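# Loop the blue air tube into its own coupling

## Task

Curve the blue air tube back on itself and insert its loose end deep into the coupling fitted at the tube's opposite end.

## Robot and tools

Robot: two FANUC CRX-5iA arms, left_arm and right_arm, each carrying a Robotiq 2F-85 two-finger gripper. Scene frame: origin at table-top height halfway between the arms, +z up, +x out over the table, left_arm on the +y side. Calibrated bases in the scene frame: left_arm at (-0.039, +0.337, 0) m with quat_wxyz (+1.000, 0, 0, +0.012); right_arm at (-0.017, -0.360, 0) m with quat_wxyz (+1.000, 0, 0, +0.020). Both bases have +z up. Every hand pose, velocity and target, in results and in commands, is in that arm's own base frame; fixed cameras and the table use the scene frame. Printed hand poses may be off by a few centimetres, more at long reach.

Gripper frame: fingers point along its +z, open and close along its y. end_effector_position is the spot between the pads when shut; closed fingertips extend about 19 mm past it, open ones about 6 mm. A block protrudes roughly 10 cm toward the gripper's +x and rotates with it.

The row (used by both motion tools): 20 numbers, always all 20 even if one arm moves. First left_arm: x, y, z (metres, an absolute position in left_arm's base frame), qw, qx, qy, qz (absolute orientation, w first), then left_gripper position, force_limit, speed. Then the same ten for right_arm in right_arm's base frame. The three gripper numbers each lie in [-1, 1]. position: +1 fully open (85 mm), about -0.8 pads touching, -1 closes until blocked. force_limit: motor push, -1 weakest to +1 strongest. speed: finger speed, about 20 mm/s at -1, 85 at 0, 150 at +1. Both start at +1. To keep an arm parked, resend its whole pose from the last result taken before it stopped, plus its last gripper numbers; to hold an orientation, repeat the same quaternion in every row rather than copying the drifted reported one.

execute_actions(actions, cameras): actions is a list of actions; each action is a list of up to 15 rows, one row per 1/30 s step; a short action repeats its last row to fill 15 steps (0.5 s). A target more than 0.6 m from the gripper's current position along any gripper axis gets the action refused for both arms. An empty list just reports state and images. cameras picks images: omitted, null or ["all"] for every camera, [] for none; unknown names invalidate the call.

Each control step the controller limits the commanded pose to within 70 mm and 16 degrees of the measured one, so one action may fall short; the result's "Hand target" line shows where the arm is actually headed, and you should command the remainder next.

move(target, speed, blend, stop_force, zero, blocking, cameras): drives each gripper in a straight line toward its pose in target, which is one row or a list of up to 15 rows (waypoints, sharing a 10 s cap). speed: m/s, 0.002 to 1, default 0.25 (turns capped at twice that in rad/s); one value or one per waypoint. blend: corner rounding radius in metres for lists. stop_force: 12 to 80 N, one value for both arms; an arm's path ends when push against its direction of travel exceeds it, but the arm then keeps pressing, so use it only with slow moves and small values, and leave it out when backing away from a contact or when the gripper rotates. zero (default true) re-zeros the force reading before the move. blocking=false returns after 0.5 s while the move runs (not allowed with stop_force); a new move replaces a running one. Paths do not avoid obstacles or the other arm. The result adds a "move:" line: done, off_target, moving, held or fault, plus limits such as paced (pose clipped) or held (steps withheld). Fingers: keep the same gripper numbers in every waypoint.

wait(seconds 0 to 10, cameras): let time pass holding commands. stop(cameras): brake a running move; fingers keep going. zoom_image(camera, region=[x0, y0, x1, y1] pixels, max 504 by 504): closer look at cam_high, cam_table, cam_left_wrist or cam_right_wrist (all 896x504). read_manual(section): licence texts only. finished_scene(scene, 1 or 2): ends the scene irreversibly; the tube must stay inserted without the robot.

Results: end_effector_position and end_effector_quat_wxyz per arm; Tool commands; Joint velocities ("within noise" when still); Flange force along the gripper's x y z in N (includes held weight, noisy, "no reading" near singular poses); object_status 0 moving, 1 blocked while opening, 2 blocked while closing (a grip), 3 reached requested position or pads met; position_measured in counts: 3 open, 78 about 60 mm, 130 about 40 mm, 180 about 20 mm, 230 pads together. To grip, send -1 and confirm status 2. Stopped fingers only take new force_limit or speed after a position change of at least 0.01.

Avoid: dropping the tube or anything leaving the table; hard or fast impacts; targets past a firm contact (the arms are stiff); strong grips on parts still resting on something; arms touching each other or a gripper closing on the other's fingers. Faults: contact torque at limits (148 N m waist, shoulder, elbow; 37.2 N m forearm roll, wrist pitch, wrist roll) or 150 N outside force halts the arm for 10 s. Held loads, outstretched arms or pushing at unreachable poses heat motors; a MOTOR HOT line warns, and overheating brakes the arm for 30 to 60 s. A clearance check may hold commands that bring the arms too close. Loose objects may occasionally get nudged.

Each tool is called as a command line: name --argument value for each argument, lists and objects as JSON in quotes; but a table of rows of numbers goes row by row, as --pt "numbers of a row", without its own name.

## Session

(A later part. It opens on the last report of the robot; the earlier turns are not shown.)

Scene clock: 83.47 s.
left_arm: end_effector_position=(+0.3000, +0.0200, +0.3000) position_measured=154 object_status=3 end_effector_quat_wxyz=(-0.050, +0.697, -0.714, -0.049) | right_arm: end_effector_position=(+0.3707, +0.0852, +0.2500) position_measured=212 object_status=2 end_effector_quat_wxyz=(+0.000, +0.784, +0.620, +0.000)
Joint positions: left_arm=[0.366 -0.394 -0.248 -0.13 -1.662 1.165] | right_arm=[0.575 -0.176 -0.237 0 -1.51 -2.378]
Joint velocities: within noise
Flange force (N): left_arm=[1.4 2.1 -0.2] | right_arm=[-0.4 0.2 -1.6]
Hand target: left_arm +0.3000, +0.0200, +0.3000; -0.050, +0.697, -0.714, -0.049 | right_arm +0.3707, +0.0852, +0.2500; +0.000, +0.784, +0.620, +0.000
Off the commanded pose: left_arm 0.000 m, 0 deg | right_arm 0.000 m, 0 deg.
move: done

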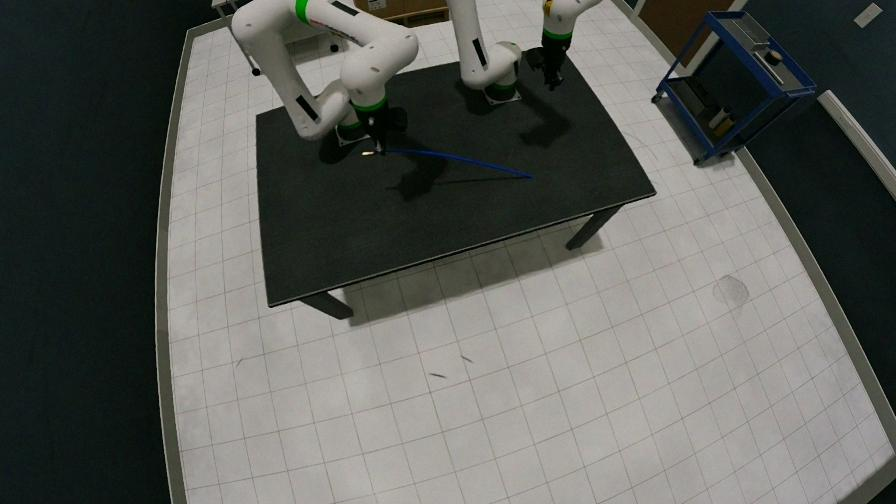

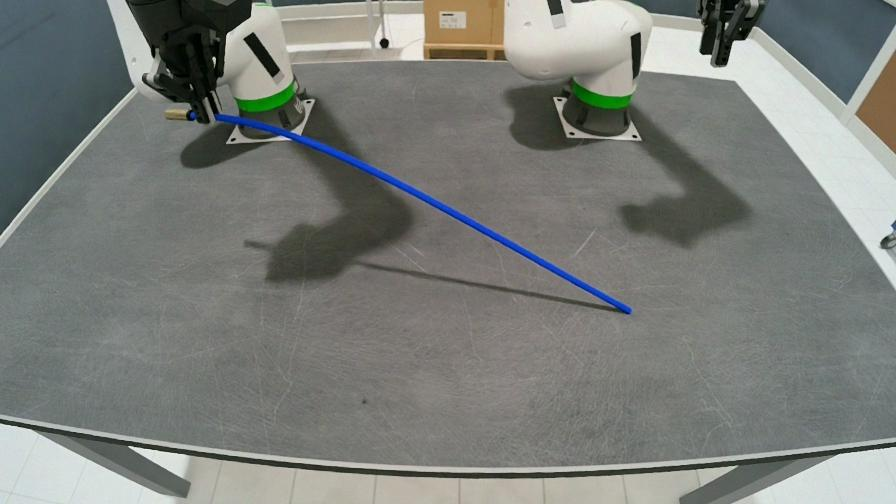

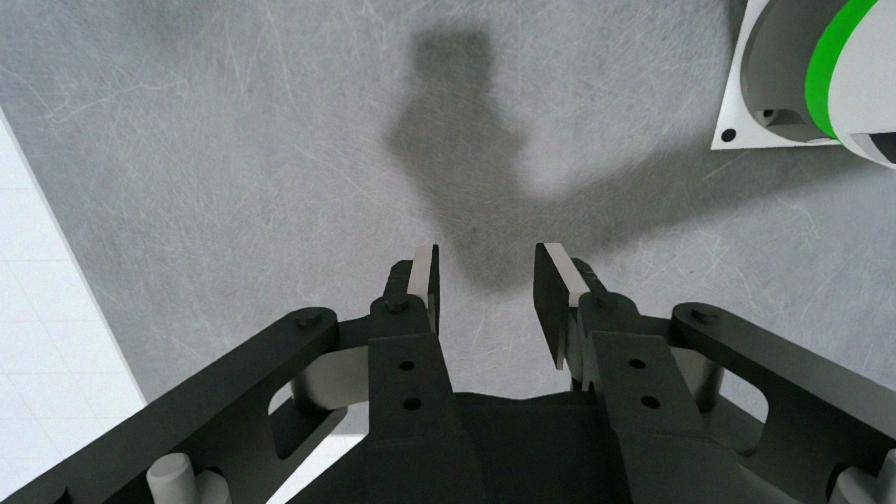

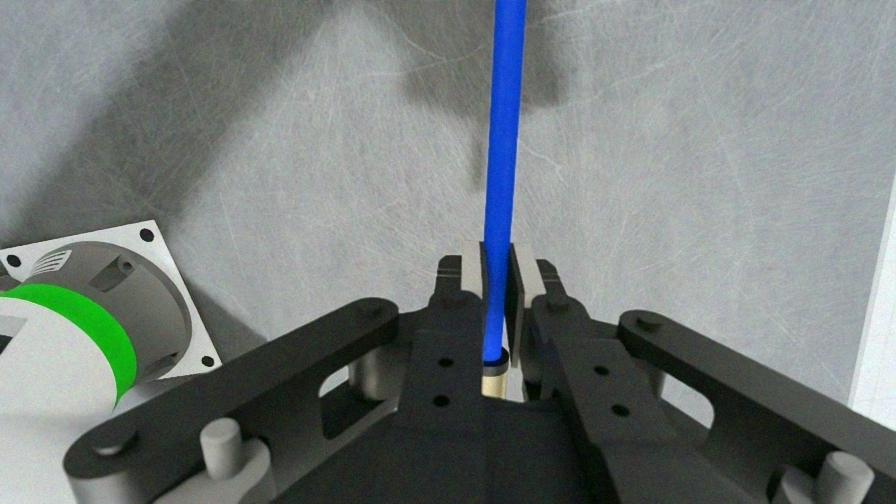

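move --target '[0.4910,-0.1319,0.14,0.0544,-0.6251,0.7774,0.0437,-0.2,0.3,-1,0.3707,0.0852,0.25,0,0.7843,0.6204,0,-1,-0.3,-1]' --speed 0.25

Scene clock: 85.20 s.
left_arm: end_effector_position=(+0.4910, -0.1319, +0.1400) position_measured=154 object_status=3 end_effector_quat_wxyz=(+0.054, -0.625, +0.777, +0.044) | right_arm: end_effector_position=(+0.3707, +0.0852, +0.2500) position_measured=212 object_status=2 end_effector_quat_wxyz=(+0.000, +0.784, +0.620, +0.000)
Joint positions: left_arm=[-0.093 0.215 -0.063 -0.145 -1.278 1.489] | right_arm=[0.575 -0.176 -0.237 0 -1.51 -2.378]
Joint velocities: within noise
Flange force (N): left_arm=[0.2 3.4 -1.2] | right_arm=[1.0 3.0 -2.2]
Hand target: left_arm +0.4910, -0.1319, +0.1400; +0.054, -0.625, +0.777, +0.044 | right_arm +0.3707, +0.0852, +0.2500; +0.000, +0.784, +0.620, +0.000
Off the commanded pose: left_arm 0.000 m, 0 deg | right_arm 0.000 m, 0 deg.
move: done

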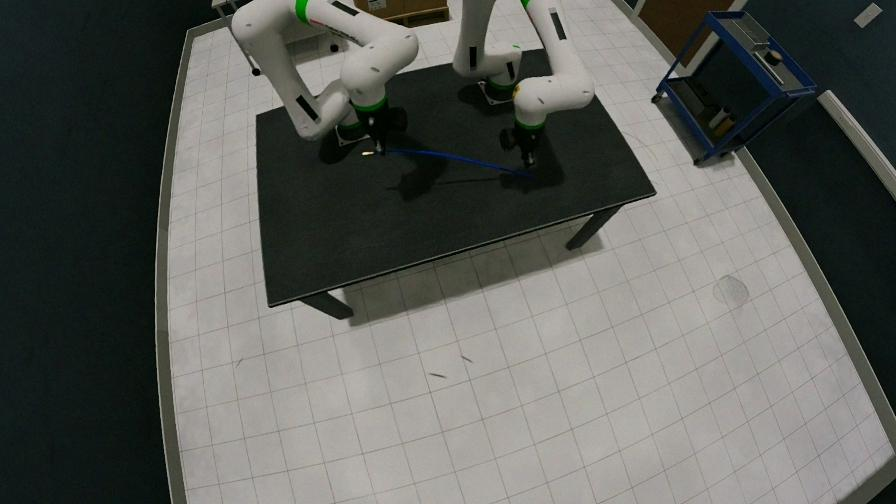

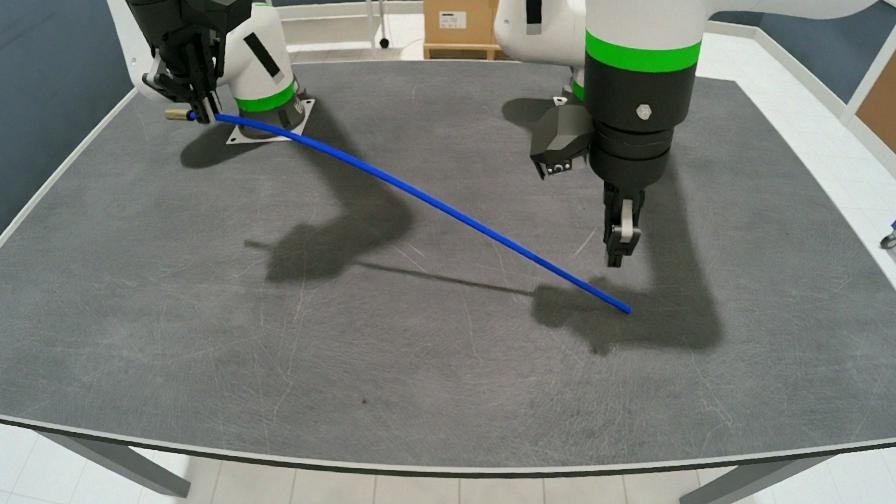

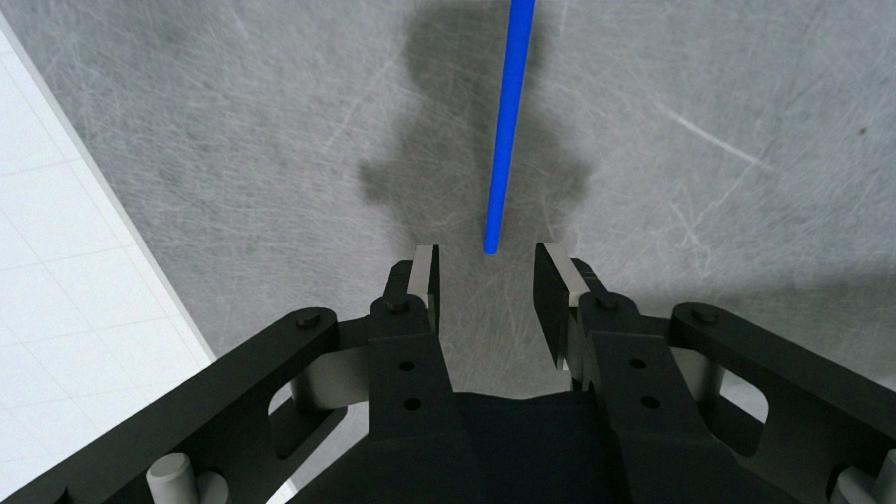

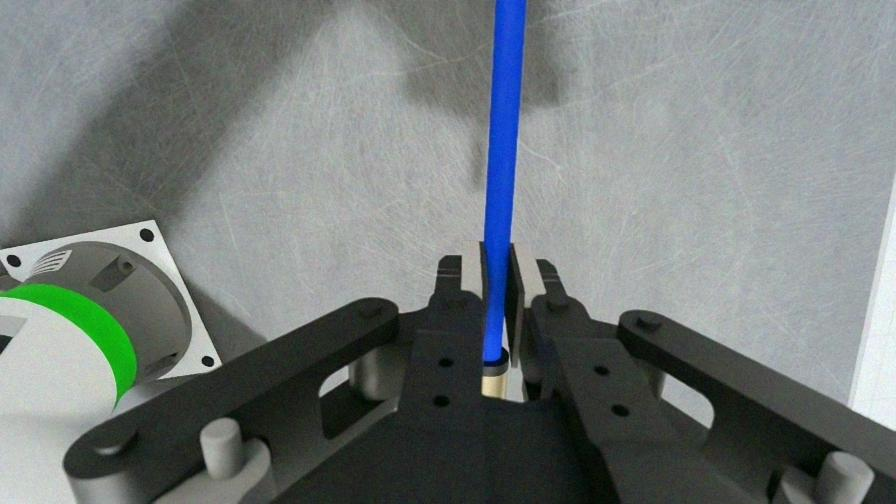

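move --target '[0.4910,-0.1319,0.033,0.0544,-0.6251,0.7774,0.0437,-0.2,0.3,-1,0.3707,0.0852,0.25,0,0.7843,0.6204,0,-1,-0.3,-1]' --speed 0.1 --cameras '["cam_left_wrist","cam_table"]'

Scene clock: 86.70 s.
left_arm: end_effector_position=(+0.4910, -0.1319, +0.0330) position_measured=154 object_status=3 end_effector_quat_wxyz=(+0.054, -0.625, +0.777, +0.044) | right_arm: end_effector_position=(+0.3707, +0.0852, +0.2500) position_measured=212 object_status=2 end_effector_quat_wxyz=(+0.000, +0.784, +0.620, +0.000)
Joint positions: left_arm=[-0.094 0.329 -0.188 -0.161 -1.042 1.529] | right_arm=[0.575 -0.176 -0.237 0 -1.51 -2.378]
Joint velocities: within noise
Flange force (N): left_arm=[0.7 0.1 0.2] | right_arm=[1.2 3.7 -2.0]
Hand target: left_arm +0.4910, -0.1319, +0.0330; +0.054, -0.625, +0.777, +0.044 | right_arm +0.3707, +0.0852, +0.2500; +0.000, +0.784, +0.620, +0.000
Off the commanded pose: left_arm 0.000 m, 0 deg | right_arm 0.000 m, 0 deg.
move: done
Images, in order (width x height): cam_table 896x504, cam_left_wrist 896x504.

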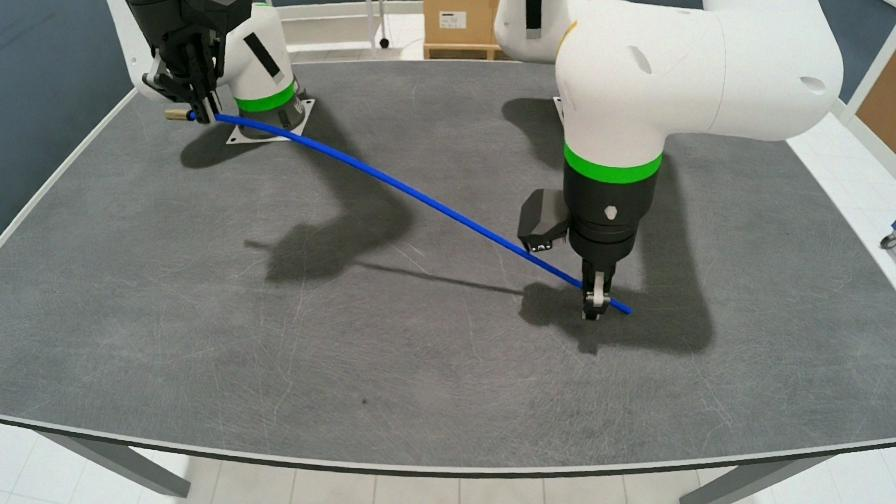

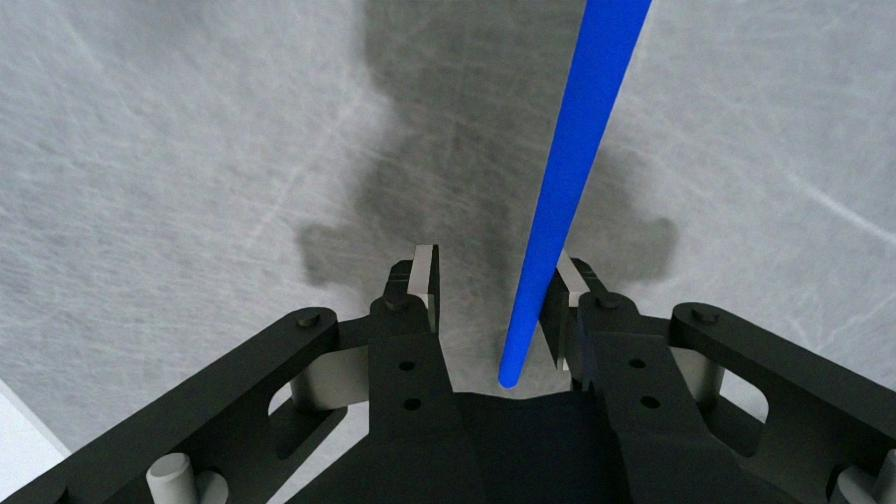

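move --target '[0.4822,-0.1300,0.033,0.0559,-0.5976,0.7988,0.0418,-0.2,0.3,-1,0.3707,0.0852,0.25,0,0.7843,0.6204,0,-1,-0.3,-1]' --speed 0.05 --cameras '["cam_left_wrist"]'

Scene clock: 88.10 s.
left_arm: end_effector_position=(+0.4822, -0.1300, +0.0330) position_measured=154 object_status=3 end_effector_quat_wxyz=(+0.056, -0.598, +0.799, +0.042) | right_arm: end_effector_position=(+0.3707, +0.0852, +0.2500) position_measured=212 object_status=2 end_effector_quat_wxyz=(+0.000, +0.784, +0.620, +0.000)
Joint positions: left_arm=[-0.091 0.303 -0.224 -0.161 -1.023 1.458] | right_arm=[0.575 -0.176 -0.237 0 -1.51 -2.378]
Joint velocities: within noise
Flange force (N): left_arm=[0.7 -0.2 0.2] | right_arm=[1.3 3.6 -2.2]
Hand target: left_arm +0.4822, -0.1300, +0.0330; +0.056, -0.598, +0.799, +0.042 | right_arm +0.3707, +0.0852, +0.2500; +0.000, +0.784, +0.620, +0.000
Off the commanded pose: left_arm 0.000 m, 0 deg | right_arm 0.000 m, 0 deg.
move: done
Images, in order (width x height): cam_left_wrist 896x504.

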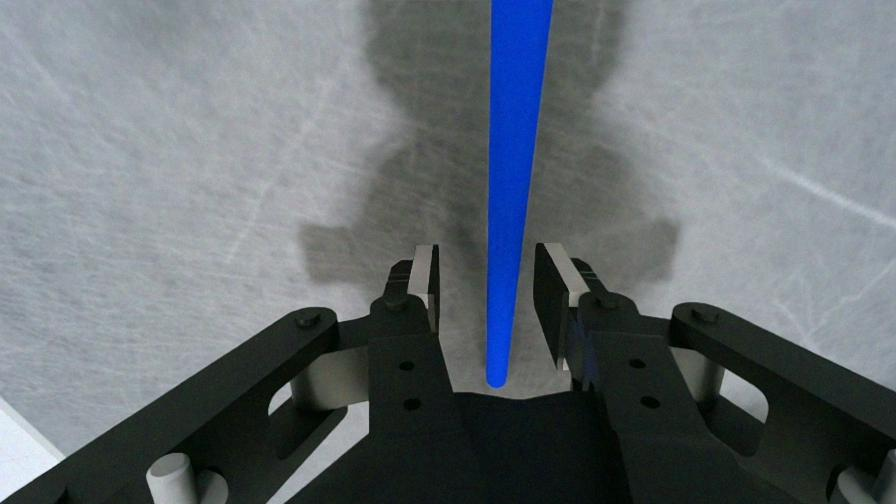

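move --target '[0.4822,-0.1300,0.033,0.0559,-0.5976,0.7988,0.0418,-1,0.3,-1,0.3707,0.0852,0.25,0,0.7843,0.6204,0,-1,-0.3,-1]' --speed 0.05 --cameras '[]'

wait --seconds 0.6 --cameras '[]'

move --pt "0.4810 -0.1400 0.14 0.2072 -0.5786 0.7734 0.1550 -1 0.3 -1 0.3707 0.0852 0.14 0 0.7843 0.6204 0 -1 -0.3 -1" --pt "0.4775 -0.1474 0.25 0.2072 -0.5786 0.7734 0.1550 -1 0.3 -1 0.3707 0.0852 0.0235 0 0.7843 0.6204 0 -1 -0.3 -1" --speed 0.12

Scene clock: 89.90 s.
left_arm: end_effector_position=(+0.4822, -0.1300, +0.0330) position_measured=214 object_status=0 end_effector_quat_wxyz=(+0.056, -0.598, +0.799, +0.042) | right_arm: end_effector_position=(+0.3707, +0.0852, +0.2500) position_measured=212 object_status=2 end_effector_quat_wxyz=(+0.000, +0.784, +0.620, +0.000)
Joint positions: left_arm=[-0.091 0.303 -0.224 -0.161 -1.023 1.458] | right_arm=[0.575 -0.176 -0.237 0 -1.51 -2.378]
Joint velocities: within noise
Flange force (N): left_arm=[0.8 0.4 -0.7] | right_arm=[1.5 2.6 -1.5]
Hand target: left_arm +0.4822, -0.1300, +0.0330; +0.056, -0.598, +0.799, +0.042 | right_arm +0.3707, +0.0852, +0.2500; +0.000, +0.784, +0.620, +0.000
Off the commanded pose: left_arm 0.000 m, 0 deg | right_arm 0.000 m, 0 deg.
move: done
No camera images: "cameras" was empty.

Scene clock: 90.50 s.
left_arm: end_effector_position=(+0.4822, -0.1300, +0.0330) position_measured=214 object_status=2 end_effector_quat_wxyz=(+0.056, -0.598, +0.799, +0.042) | right_arm: end_effector_position=(+0.3707, +0.0852, +0.2500) position_measured=212 object_status=2 end_effector_quat_wxyz=(+0.000, +0.784, +0.620, +0.000)
Joint positions: left_arm=[-0.091 0.303 -0.224 -0.161 -1.023 1.458] | right_arm=[0.575 -0.176 -0.237 0 -1.51 -2.378]
Joint velocities: within noise
Flange force (N): left_arm=[0.6 0.4 -0.3] | right_arm=[0.7 3.9 -1.8]
Hand target: left_arm +0.4822, -0.1300, +0.0330; +0.056, -0.598, +0.799, +0.042 | right_arm +0.3707, +0.0852, +0.2500; +0.000, +0.784, +0.620, +0.000
Tool commands: left_gripper/position=-1.0 left_gripper/force_limit=+0.3 left_gripper/speed=-1.0 right_gripper/position=-1.0 right_gripper/force_limit=-0.3 right_gripper/speed=-1.0
Off the commanded pose: left_arm 0.000 m, 0 deg | right_arm 0.000 m, 0 deg.
wait: 0.60 s; at rest by 0.17 s
No camera images: "cameras" was empty.

Scene clock: 93.43 s.
left_arm: end_effector_position=(+0.4775, -0.1474, +0.2501) position_measured=214 object_status=2 end_effector_quat_wxyz=(+0.207, -0.579, +0.773, +0.155) | right_arm: end_effector_position=(+0.3707, +0.0853, +0.0235) position_measured=212 object_status=2 end_effector_quat_wxyz=(+0.000, +0.784, +0.620, +0.000)
Joint positions: left_arm=[-0.385 0.205 0.202 -0.521 -1.618 1.658] | right_arm=[0.575 0.034 -0.612 0 -0.925 -2.378]
Joint velocities: within noise
Flange force (N): left_arm=[4.6 1.0 1.3] | right_arm=[3.3 2.7 -2.9]
Hand target: left_arm +0.4775, -0.1474, +0.2500; +0.207, -0.579, +0.773, +0.155 | right_arm +0.3707, +0.0852, +0.0235; +0.000, +0.784, +0.620, +0.000
Off the commanded pose: left_arm 0.000 m, 0 deg | right_arm 0.000 m, 0 deg.
move: done

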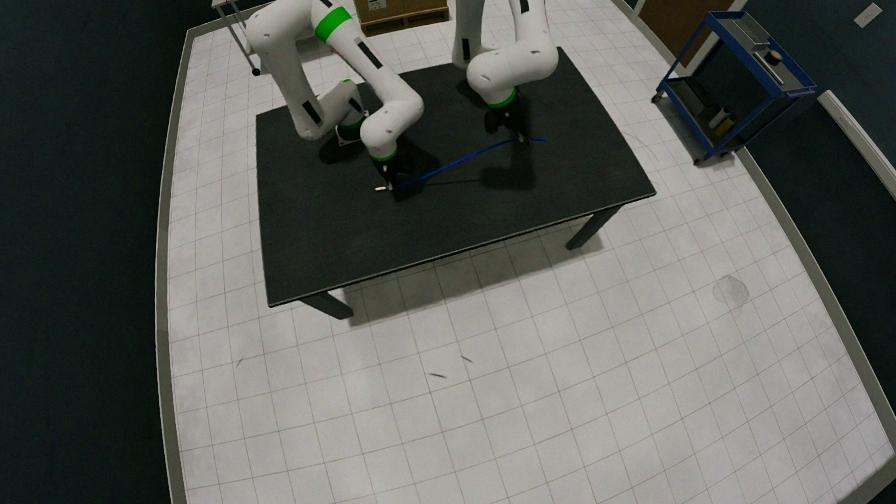

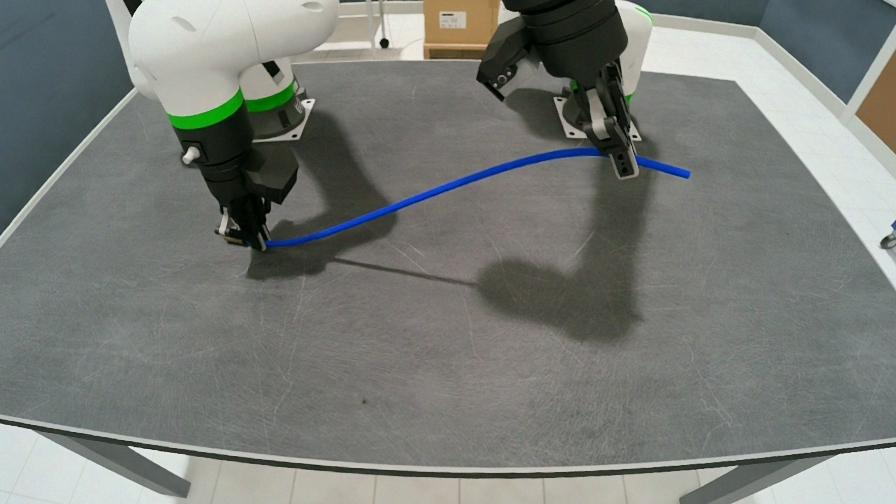

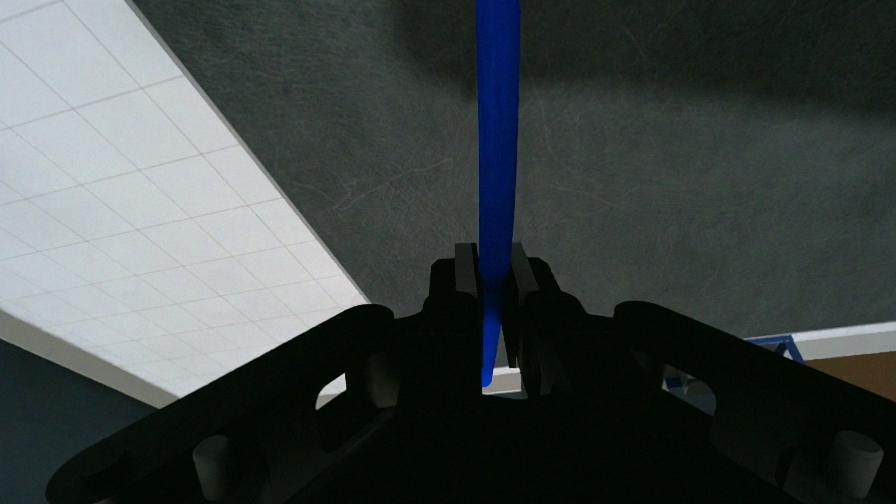

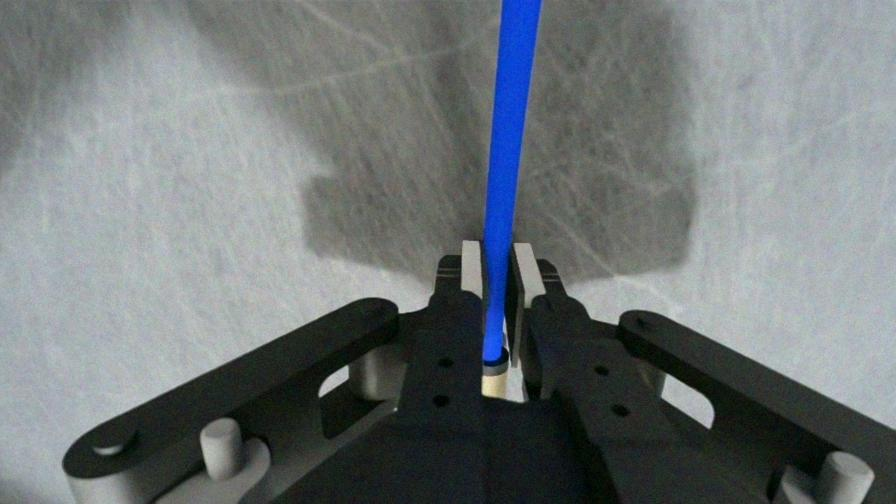

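move --target '[0.4775,-0.1474,0.25,0.2072,-0.5786,0.7734,0.1550,-1,0.3,-1,0.3707,0.0852,0.0235,0,0.7843,0.6204,0,-0.2,-0.3,-1]' --speed 0.12 --cameras '[]'

wait --seconds 0.6 --cameras '[]'

move --target '[0.4775,-0.1474,0.25,0.2072,-0.5786,0.7734,0.1550,-1,0.3,-1,0.3691,0.0784,0.038,0,0.7843,0.6204,0,-0.2,-0.3,-1]' --speed 0.06 --cameras '["cam_right_wrist","cam_table"]'

zoom_image --camera "cam_table" --region '[170, 190, 300, 280]'

Scene clock: 95.00 s.
left_arm: end_effector_position=(+0.4775, -0.1474, +0.2500) position_measured=214 object_status=2 end_effector_quat_wxyz=(+0.207, -0.579, +0.773, +0.155) | right_arm: end_effector_position=(+0.3707, +0.0852, +0.0235) position_measured=154 object_status=0 end_effector_quat_wxyz=(+0.000, +0.784, +0.620, +0.000)
Joint positions: left_arm=[-0.385 0.205 0.202 -0.521 -1.618 1.658] | right_arm=[0.575 0.034 -0.612 0 -0.925 -2.378]
Joint velocities: within noise
Flange force (N): left_arm=[0.6 0.9 0.1] | right_arm=[1.3 2.1 -0.9]
Hand target: left_arm +0.4775, -0.1474, +0.2500; +0.207, -0.579, +0.773, +0.155 | right_arm +0.3707, +0.0852, +0.0235; +0.000, +0.784, +0.620, +0.000
Off the commanded pose: left_arm 0.000 m, 0 deg | right_arm 0.000 m, 0 deg.
move: done
No camera images: "cameras" was empty.

Scene clock: 95.60 s.
left_arm: end_effector_position=(+0.4775, -0.1474, +0.2500) position_measured=214 object_status=2 end_effector_quat_wxyz=(+0.207, -0.579, +0.773, +0.155) | right_arm: end_effector_position=(+0.3707, +0.0852, +0.0235) position_measured=154 object_status=3 end_effector_quat_wxyz=(+0.000, +0.784, +0.620, +0.000)
Joint positions: left_arm=[-0.385 0.205 0.202 -0.521 -1.618 1.658] | right_arm=[0.575 0.034 -0.612 0 -0.925 -2.378]
Joint velocities: within noise
Flange force (N): left_arm=[0.2 0.0 0.7] | right_arm=[1.2 3.3 -0.7]
Hand target: left_arm +0.4775, -0.1474, +0.2500; +0.207, -0.579, +0.773, +0.155 | right_arm +0.3707, +0.0852, +0.0235; +0.000, +0.784, +0.620, +0.000
Tool commands: left_gripper/position=-1.0 left_gripper/force_limit=+0.3 left_gripper/speed=-1.0 right_gripper/position=-0.2 right_gripper/force_limit=-0.3 right_gripper/speed=-1.0
Off the commanded pose: left_arm 0.000 m, 0 deg | right_arm 0.000 m, 0 deg.
wait: 0.60 s; at rest by 0.17 s
No camera images: "cameras" was empty.

Scene clock: 96.30 s.
left_arm: end_effector_position=(+0.4775, -0.1474, +0.2500) position_measured=214 object_status=2 end_effector_quat_wxyz=(+0.207, -0.579, +0.773, +0.155) | right_arm: end_effector_position=(+0.3691, +0.0784, +0.0380) position_measured=154 object_status=3 end_effector_quat_wxyz=(+0.000, +0.784, +0.620, +0.000)
Joint positions: left_arm=[-0.385 0.205 0.202 -0.521 -1.618 1.658] | right_arm=[0.561 0.001 -0.604 0 -0.966 -2.364]
Joint velocities: within noise
Flange force (N): left_arm=[0.4 0.6 0.6] | right_arm=[1.1 3.0 -1.6]
Hand target: left_arm +0.4775, -0.1474, +0.2500; +0.207, -0.579, +0.773, +0.155 | right_arm +0.3691, +0.0784, +0.0380; +0.000, +0.784, +0.620, +0.000
Off the commanded pose: left_arm 0.000 m, 0 deg | right_arm 0.000 m, 0 deg.
move: done
Images, in order (width x height): cam_table 896x504, cam_right_wrist 896x504.

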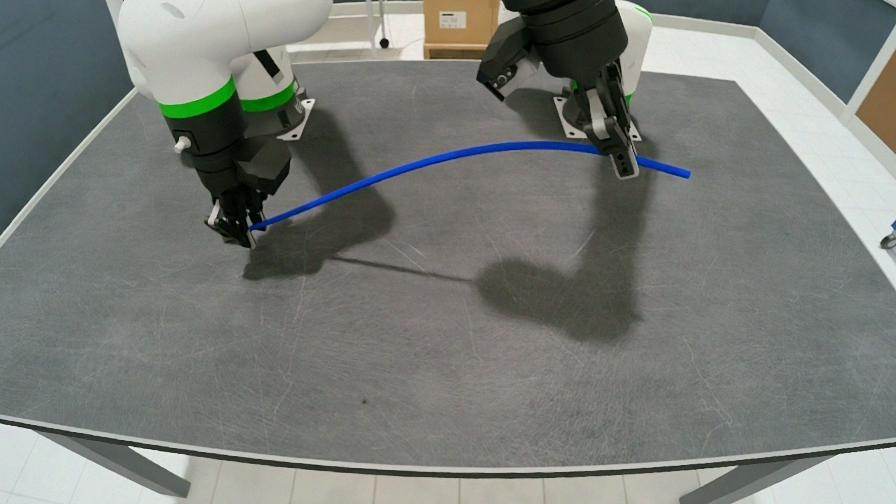

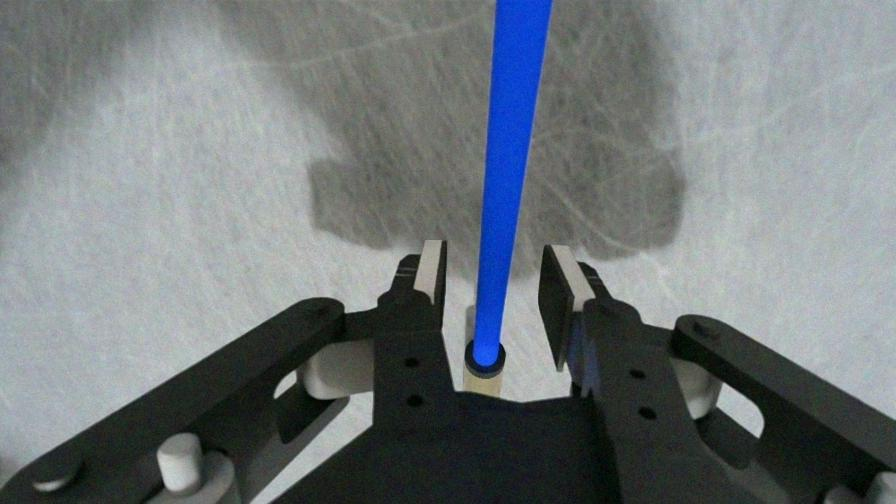

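Scaled by 3.877 from the camera's 896x504 image, which has a finer 1280x720 frame.

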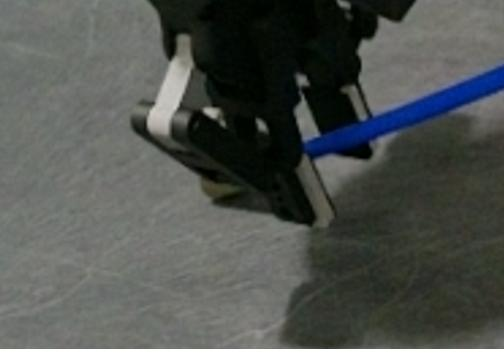

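move --target '[0.4775,-0.1474,0.25,0.2072,-0.5786,0.7734,0.1550,-1,0.3,-1,0.3691,0.0784,0.038,0,0.7843,0.6204,0,-1,0.3,-1]' --speed 0.06 --cameras '[]'

wait --seconds 0.6 --cameras '[]'

move --pt "0.4000 -0.1000 0.17 0.2211 -0.6643 0.6806 0.2158 -1 0.3 -1 0.3711 0.0952 0.15 0.1968 0.6914 0.6643 -0.2048 -1 0.3 -1" --pt "0.4068 -0.0968 0.15 0.2694 -0.4657 0.8294 0.1513 -1 0.3 -1 0.3911 0.0944 0.15 0.2431 0.4959 0.8206 -0.1469 -1 0.3 -1" --pt "0.4260 -0.1303 0.15 0.2994 -0.2351 0.9216 0.0764 -1 0.3 -1 0.4124 0.1266 0.15 0.2728 0.2666 0.9210 -0.0790 -1 0.3 -1" --speed 0.15 --blend 0.03 --cameras '["cam_table"]'

move --pt "0.4448 -0.1797 0.15 0.3090 0.0114 0.9510 -0.0037 -1 0.3 -1 0.4343 0.1748 0.15 0.2839 0.0192 0.9586 -0.0057 -1 0.3 -1" --pt "0.4537 -0.2280 0.15 0.2975 0.2572 0.9156 -0.0836 -1 0.3 -1 0.4463 0.2223 0.15 0.2757 -0.2296 0.9309 0.0680 -1 0.3 -1" --speed 0.15 --blend 0.02 --cameras '["cam_table"]'

move --pt "0.4534 -0.2379 0.15 0.2657 0.4854 0.8179 -0.1577 -1 0.3 -1 0.4467 0.2323 0.15 0.2487 -0.4627 0.8397 0.1371 -1 0.3 -1" --pt "0.4532 -0.2480 0.15 0.2158 0.6806 0.6643 -0.2211 -1 0.3 -1 0.4500 0.2423 0.15 0.2048 -0.6643 0.6914 0.1968 -1 0.3 -1" --speed 0.15 --blend 0.005

Scene clock: 98.67 s.
left_arm: end_effector_position=(+0.4775, -0.1474, +0.2500) position_measured=214 object_status=2 end_effector_quat_wxyz=(+0.207, -0.579, +0.773, +0.155) | right_arm: end_effector_position=(+0.3691, +0.0784, +0.0380) position_measured=214 object_status=0 end_effector_quat_wxyz=(+0.000, +0.784, +0.620, +0.000)
Joint positions: left_arm=[-0.385 0.205 0.202 -0.521 -1.618 1.658] | right_arm=[0.561 0.001 -0.604 0 -0.966 -2.364]
Joint velocities: within noise
Flange force (N): left_arm=[0.5 1.2 0.7] | right_arm=[1.0 2.0 -1.0]
Hand target: left_arm +0.4775, -0.1474, +0.2500; +0.207, -0.579, +0.773, +0.155 | right_arm +0.3691, +0.0784, +0.0380; +0.000, +0.784, +0.620, +0.000
Off the commanded pose: left_arm 0.000 m, 0 deg | right_arm 0.000 m, 0 deg.
move: done
No camera images: "cameras" was empty.

Scene clock: 99.27 s.
left_arm: end_effector_position=(+0.4775, -0.1474, +0.2500) position_measured=214 object_status=2 end_effector_quat_wxyz=(+0.207, -0.579, +0.773, +0.155) | right_arm: end_effector_position=(+0.3691, +0.0784, +0.0380) position_measured=214 object_status=2 end_effector_quat_wxyz=(+0.000, +0.784, +0.620, +0.000)
Joint positions: left_arm=[-0.385 0.205 0.202 -0.521 -1.618 1.658] | right_arm=[0.561 0.001 -0.604 0 -0.966 -2.364]
Joint velocities: within noise
Flange force (N): left_arm=[0.6 0.4 0.6] | right_arm=[0.7 3.7 -0.9]
Hand target: left_arm +0.4775, -0.1474, +0.2500; +0.207, -0.579, +0.773, +0.155 | right_arm +0.3691, +0.0784, +0.0380; +0.000, +0.784, +0.620, +0.000
Tool commands: left_gripper/position=-1.0 left_gripper/force_limit=+0.3 left_gripper/speed=-1.0 right_gripper/position=-1.0 right_gripper/force_limit=+0.3 right_gripper/speed=-1.0
Off the commanded pose: left_arm 0.000 m, 0 deg | right_arm 0.000 m, 0 deg.
wait: 0.60 s; at rest by 0.17 s
No camera images: "cameras" was empty.

Scene clock: 105.13 s.
left_arm: end_effector_position=(+0.4260, -0.1303, +0.1500) position_measured=214 object_status=2 end_effector_quat_wxyz=(+0.299, -0.235, +0.922, +0.076) | right_arm: end_effector_position=(+0.4124, +0.1266, +0.1500) position_measured=214 object_status=2 end_effector_quat_wxyz=(+0.273, +0.267, +0.921, -0.079)
Joint positions: left_arm=[-0.368 -0.168 -0.444 -0.587 -0.944 1.134] | right_arm=[0.979 -0.171 -0.774 0.674 -1.061 -1.909]
Joint velocities: within noise
Flange force (N): left_arm=[1.1 0.7 -1.3] | right_arm=[-1.7 2.8 -0.4]
Hand target: left_arm +0.4260, -0.1303, +0.1500; +0.299, -0.235, +0.922, +0.076 | right_arm +0.4124, +0.1266, +0.1500; +0.273, +0.267, +0.921, -0.079
Off the commanded pose: left_arm 0.000 m, 0 deg | right_arm 0.000 m, 0 deg.
move: done
Images, in order (width x height): cam_table 896x504.

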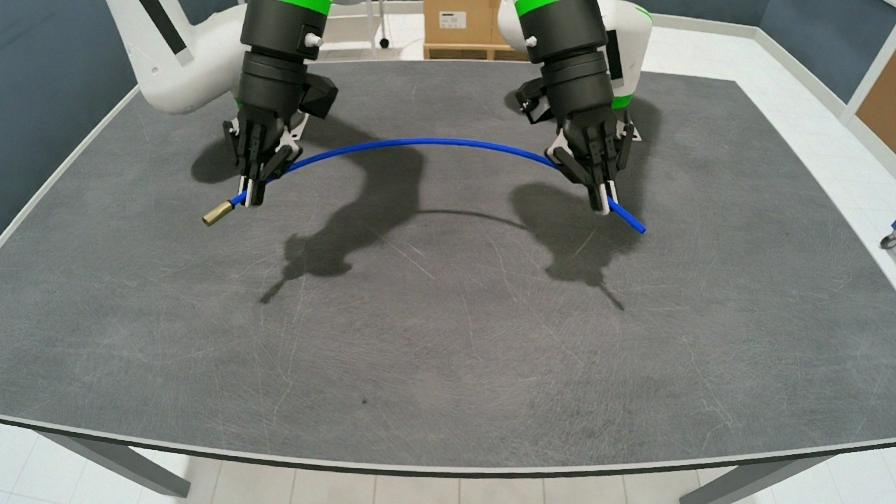

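Scene clock: 109.03 s.
left_arm: end_effector_position=(+0.4537, -0.2280, +0.1500) position_measured=214 object_status=2 end_effector_quat_wxyz=(+0.297, +0.257, +0.916, -0.084) | right_arm: end_effector_position=(+0.4463, +0.2223, +0.1500) position_measured=214 object_status=2 end_effector_quat_wxyz=(+0.276, -0.230, +0.931, +0.068)
Joint positions: left_arm=[-0.088 -0.219 -0.824 0.62 -0.466 -0.948] | right_arm=[0.829 -0.224 -0.744 0.371 -0.533 -0.616]
Joint velocities: within noise
Flange force (N): left_arm=[0.7 -2.1 -3.2] | right_arm=[-3.4 -0.8 -0.8]
Hand target: left_arm +0.4537, -0.2280, +0.1500; +0.298, +0.257, +0.916, -0.084 | right_arm +0.4463, +0.2223, +0.1500; +0.276, -0.230, +0.931, +0.068
Off the commanded pose: left_arm 0.000 m, 0 deg | right_arm 0.000 m, 0 deg.
move: done
Images, in order (width x height): cam_table 896x504.

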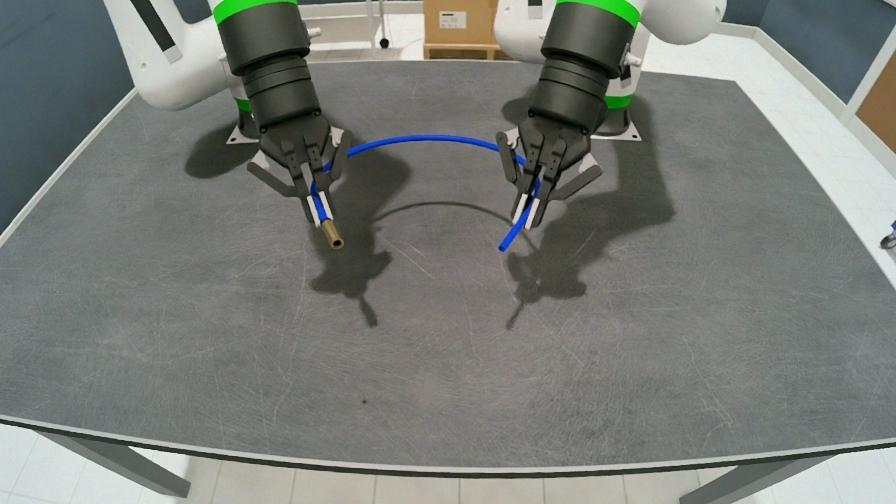

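Scene clock: 112.83 s.
left_arm: end_effector_position=(+0.4532, -0.2480, +0.1500) position_measured=214 object_status=2 end_effector_quat_wxyz=(+0.216, +0.681, +0.664, -0.221) | right_arm: end_effector_position=(+0.4500, +0.2423, +0.1500) position_measured=214 object_status=2 end_effector_quat_wxyz=(-0.205, +0.664, -0.691, -0.197)
Joint positions: left_arm=[0.076 0.137 -0.502 0.707 -1.121 -2.05] | right_arm=[0.406 0.096 -0.168 -0.581 -1.109 1.337]
Joint velocities: within noise
Flange force (N): left_arm=[-2.7 -1.0 0.4] | right_arm=[-1.1 -4.3 0.6]
Hand target: left_arm +0.4532, -0.2480, +0.1500; +0.216, +0.681, +0.664, -0.221 | right_arm +0.4500, +0.2423, +0.1500; -0.205, +0.664, -0.691, -0.197
Off the commanded pose: left_arm 0.000 m, 0 deg | right_arm 0.000 m, 0 deg.
move: done

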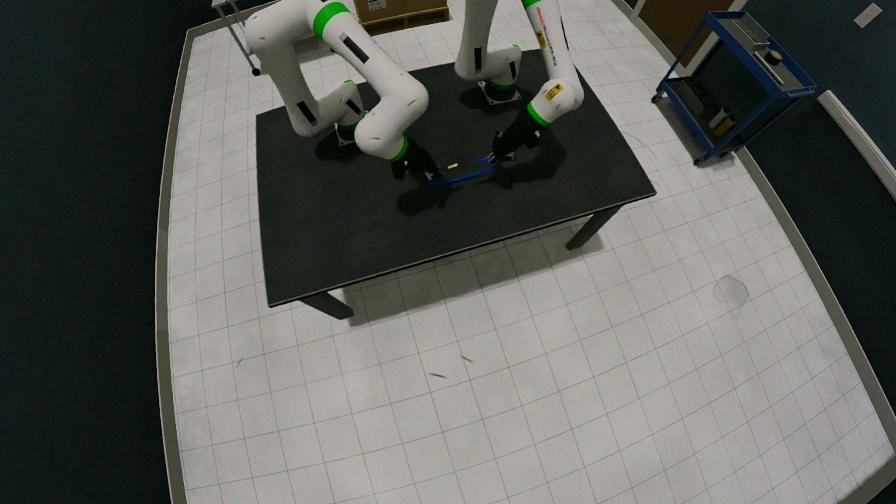

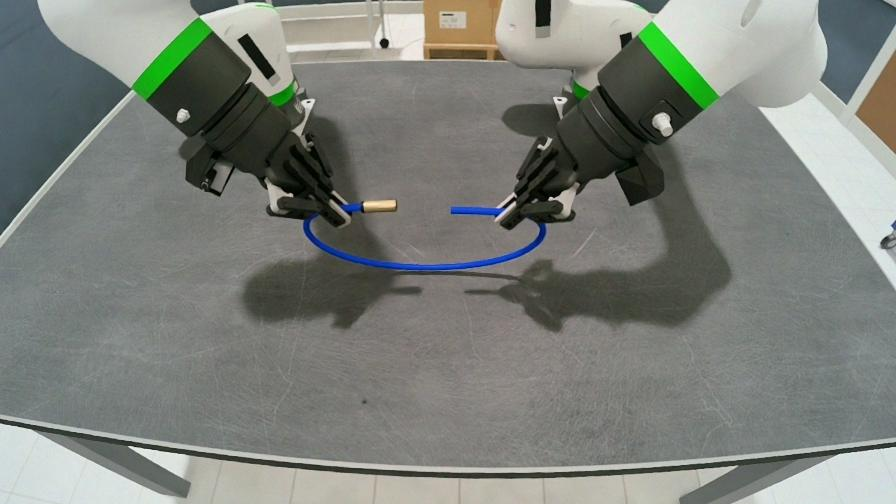

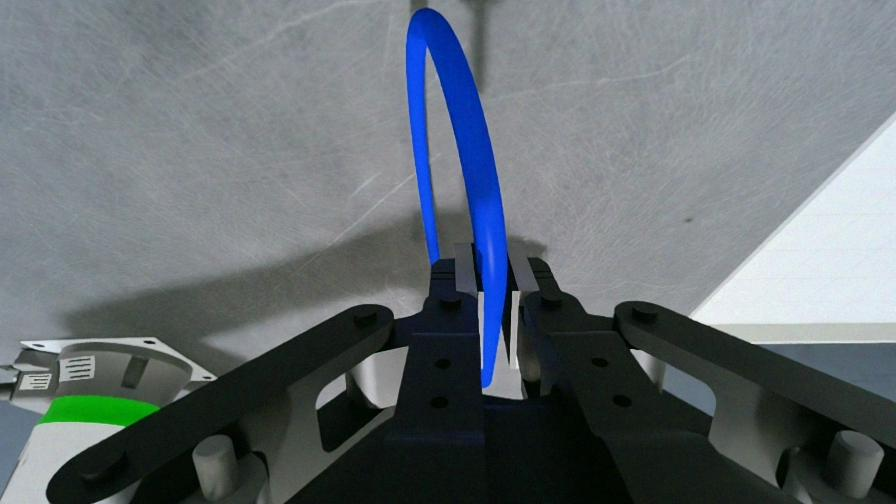

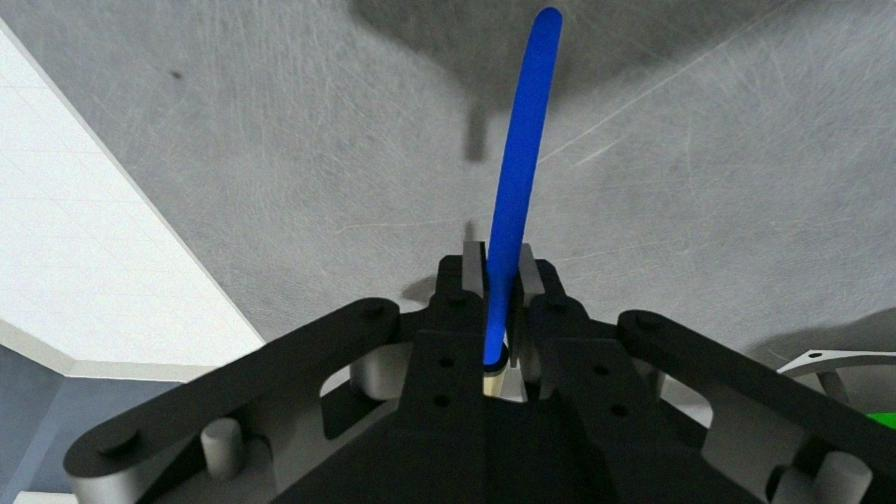

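move --target '[0.4530,-0.2680,0.098,0.2158,0.6806,0.6643,-0.2211,-1,0.3,-1,0.4512,0.2693,0.098,0.2048,-0.6643,0.6914,0.1968,-1,0.3,-1]' --speed 0.05

zoom_image --camera "cam_table" --region '[370, 210, 490, 255]'

zoom_image --camera "cam_table" --region '[390, 265, 510, 310]'

Scene clock: 114.43 s.
left_arm: end_effector_position=(+0.4530, -0.2680, +0.0980) position_measured=214 object_status=2 end_effector_quat_wxyz=(+0.216, +0.681, +0.664, -0.221) | right_arm: end_effector_position=(+0.4512, +0.2693, +0.0980) position_measured=214 object_status=2 end_effector_quat_wxyz=(-0.205, +0.664, -0.691, -0.197)
Joint positions: left_arm=[0.018 0.208 -0.566 0.778 -0.991 -2.118] | right_arm=[0.456 0.174 -0.206 -0.612 -0.987 1.367]
Joint velocities: within noise
Flange force (N): left_arm=[-3.1 -1.1 -3.1] | right_arm=[-1.4 -4.7 -2.1]
Hand target: left_arm +0.4530, -0.2680, +0.0980; +0.216, +0.681, +0.664, -0.221 | right_arm +0.4512, +0.2693, +0.0980; -0.205, +0.664, -0.691, -0.197
Off the commanded pose: left_arm 0.000 m, 0 deg | right_arm 0.000 m, 0 deg.
move: done

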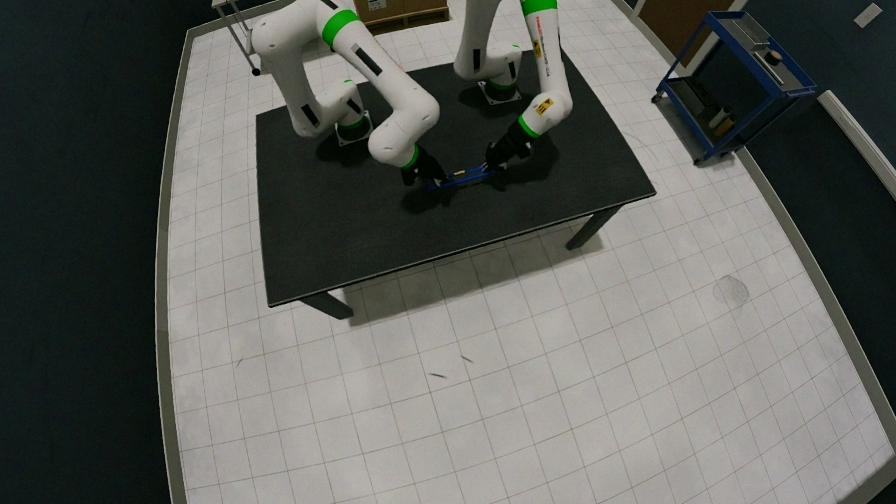

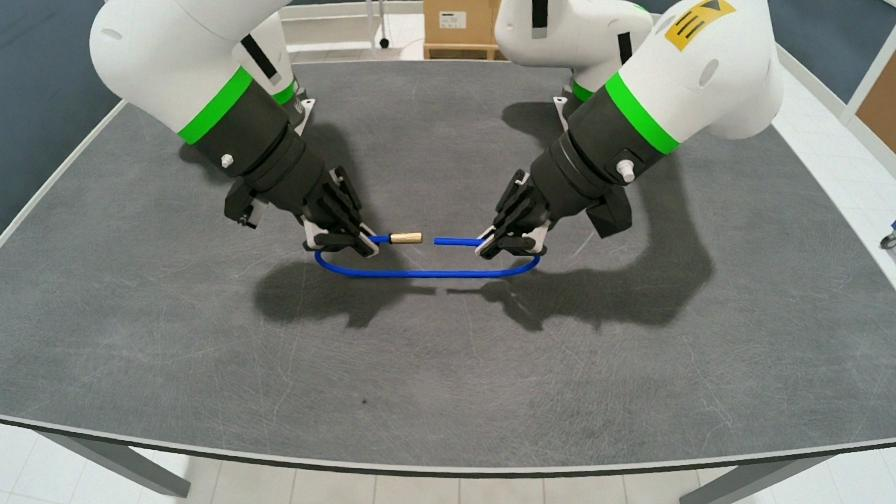

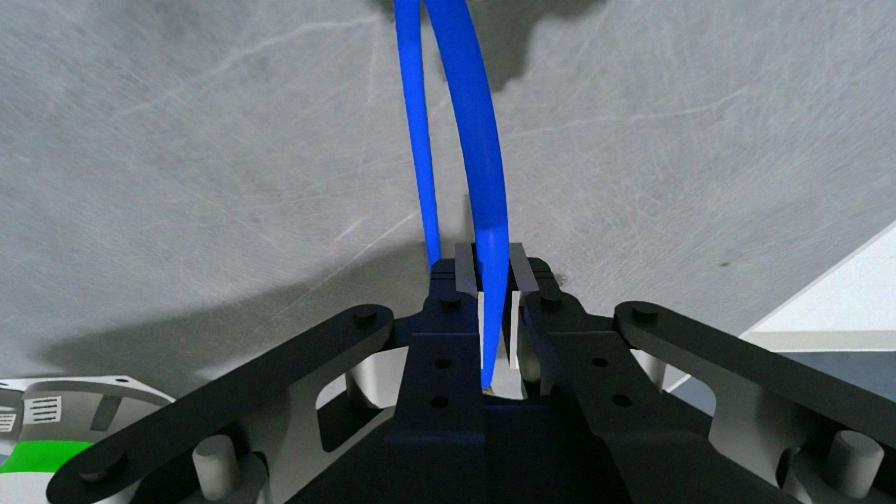

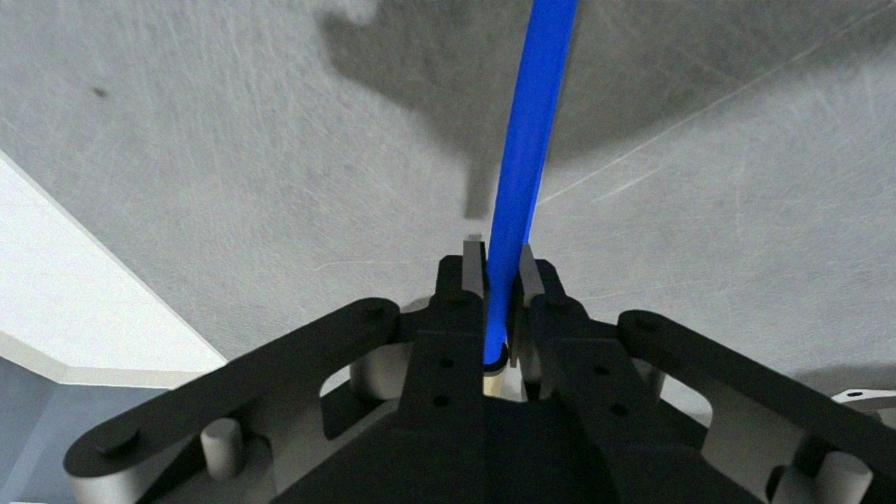

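Scaled by 4.200 from the camera's 896x504 image, which has a finer 1280x720 frame.

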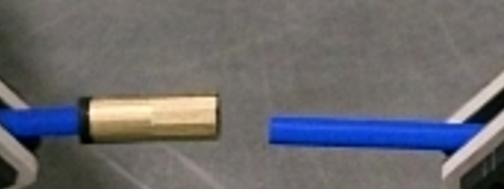

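Scaled by 4.200 from the camera's 896x504 image, which has a finer 1280x720 frame.

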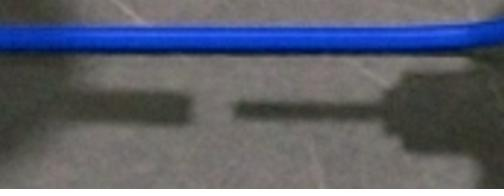

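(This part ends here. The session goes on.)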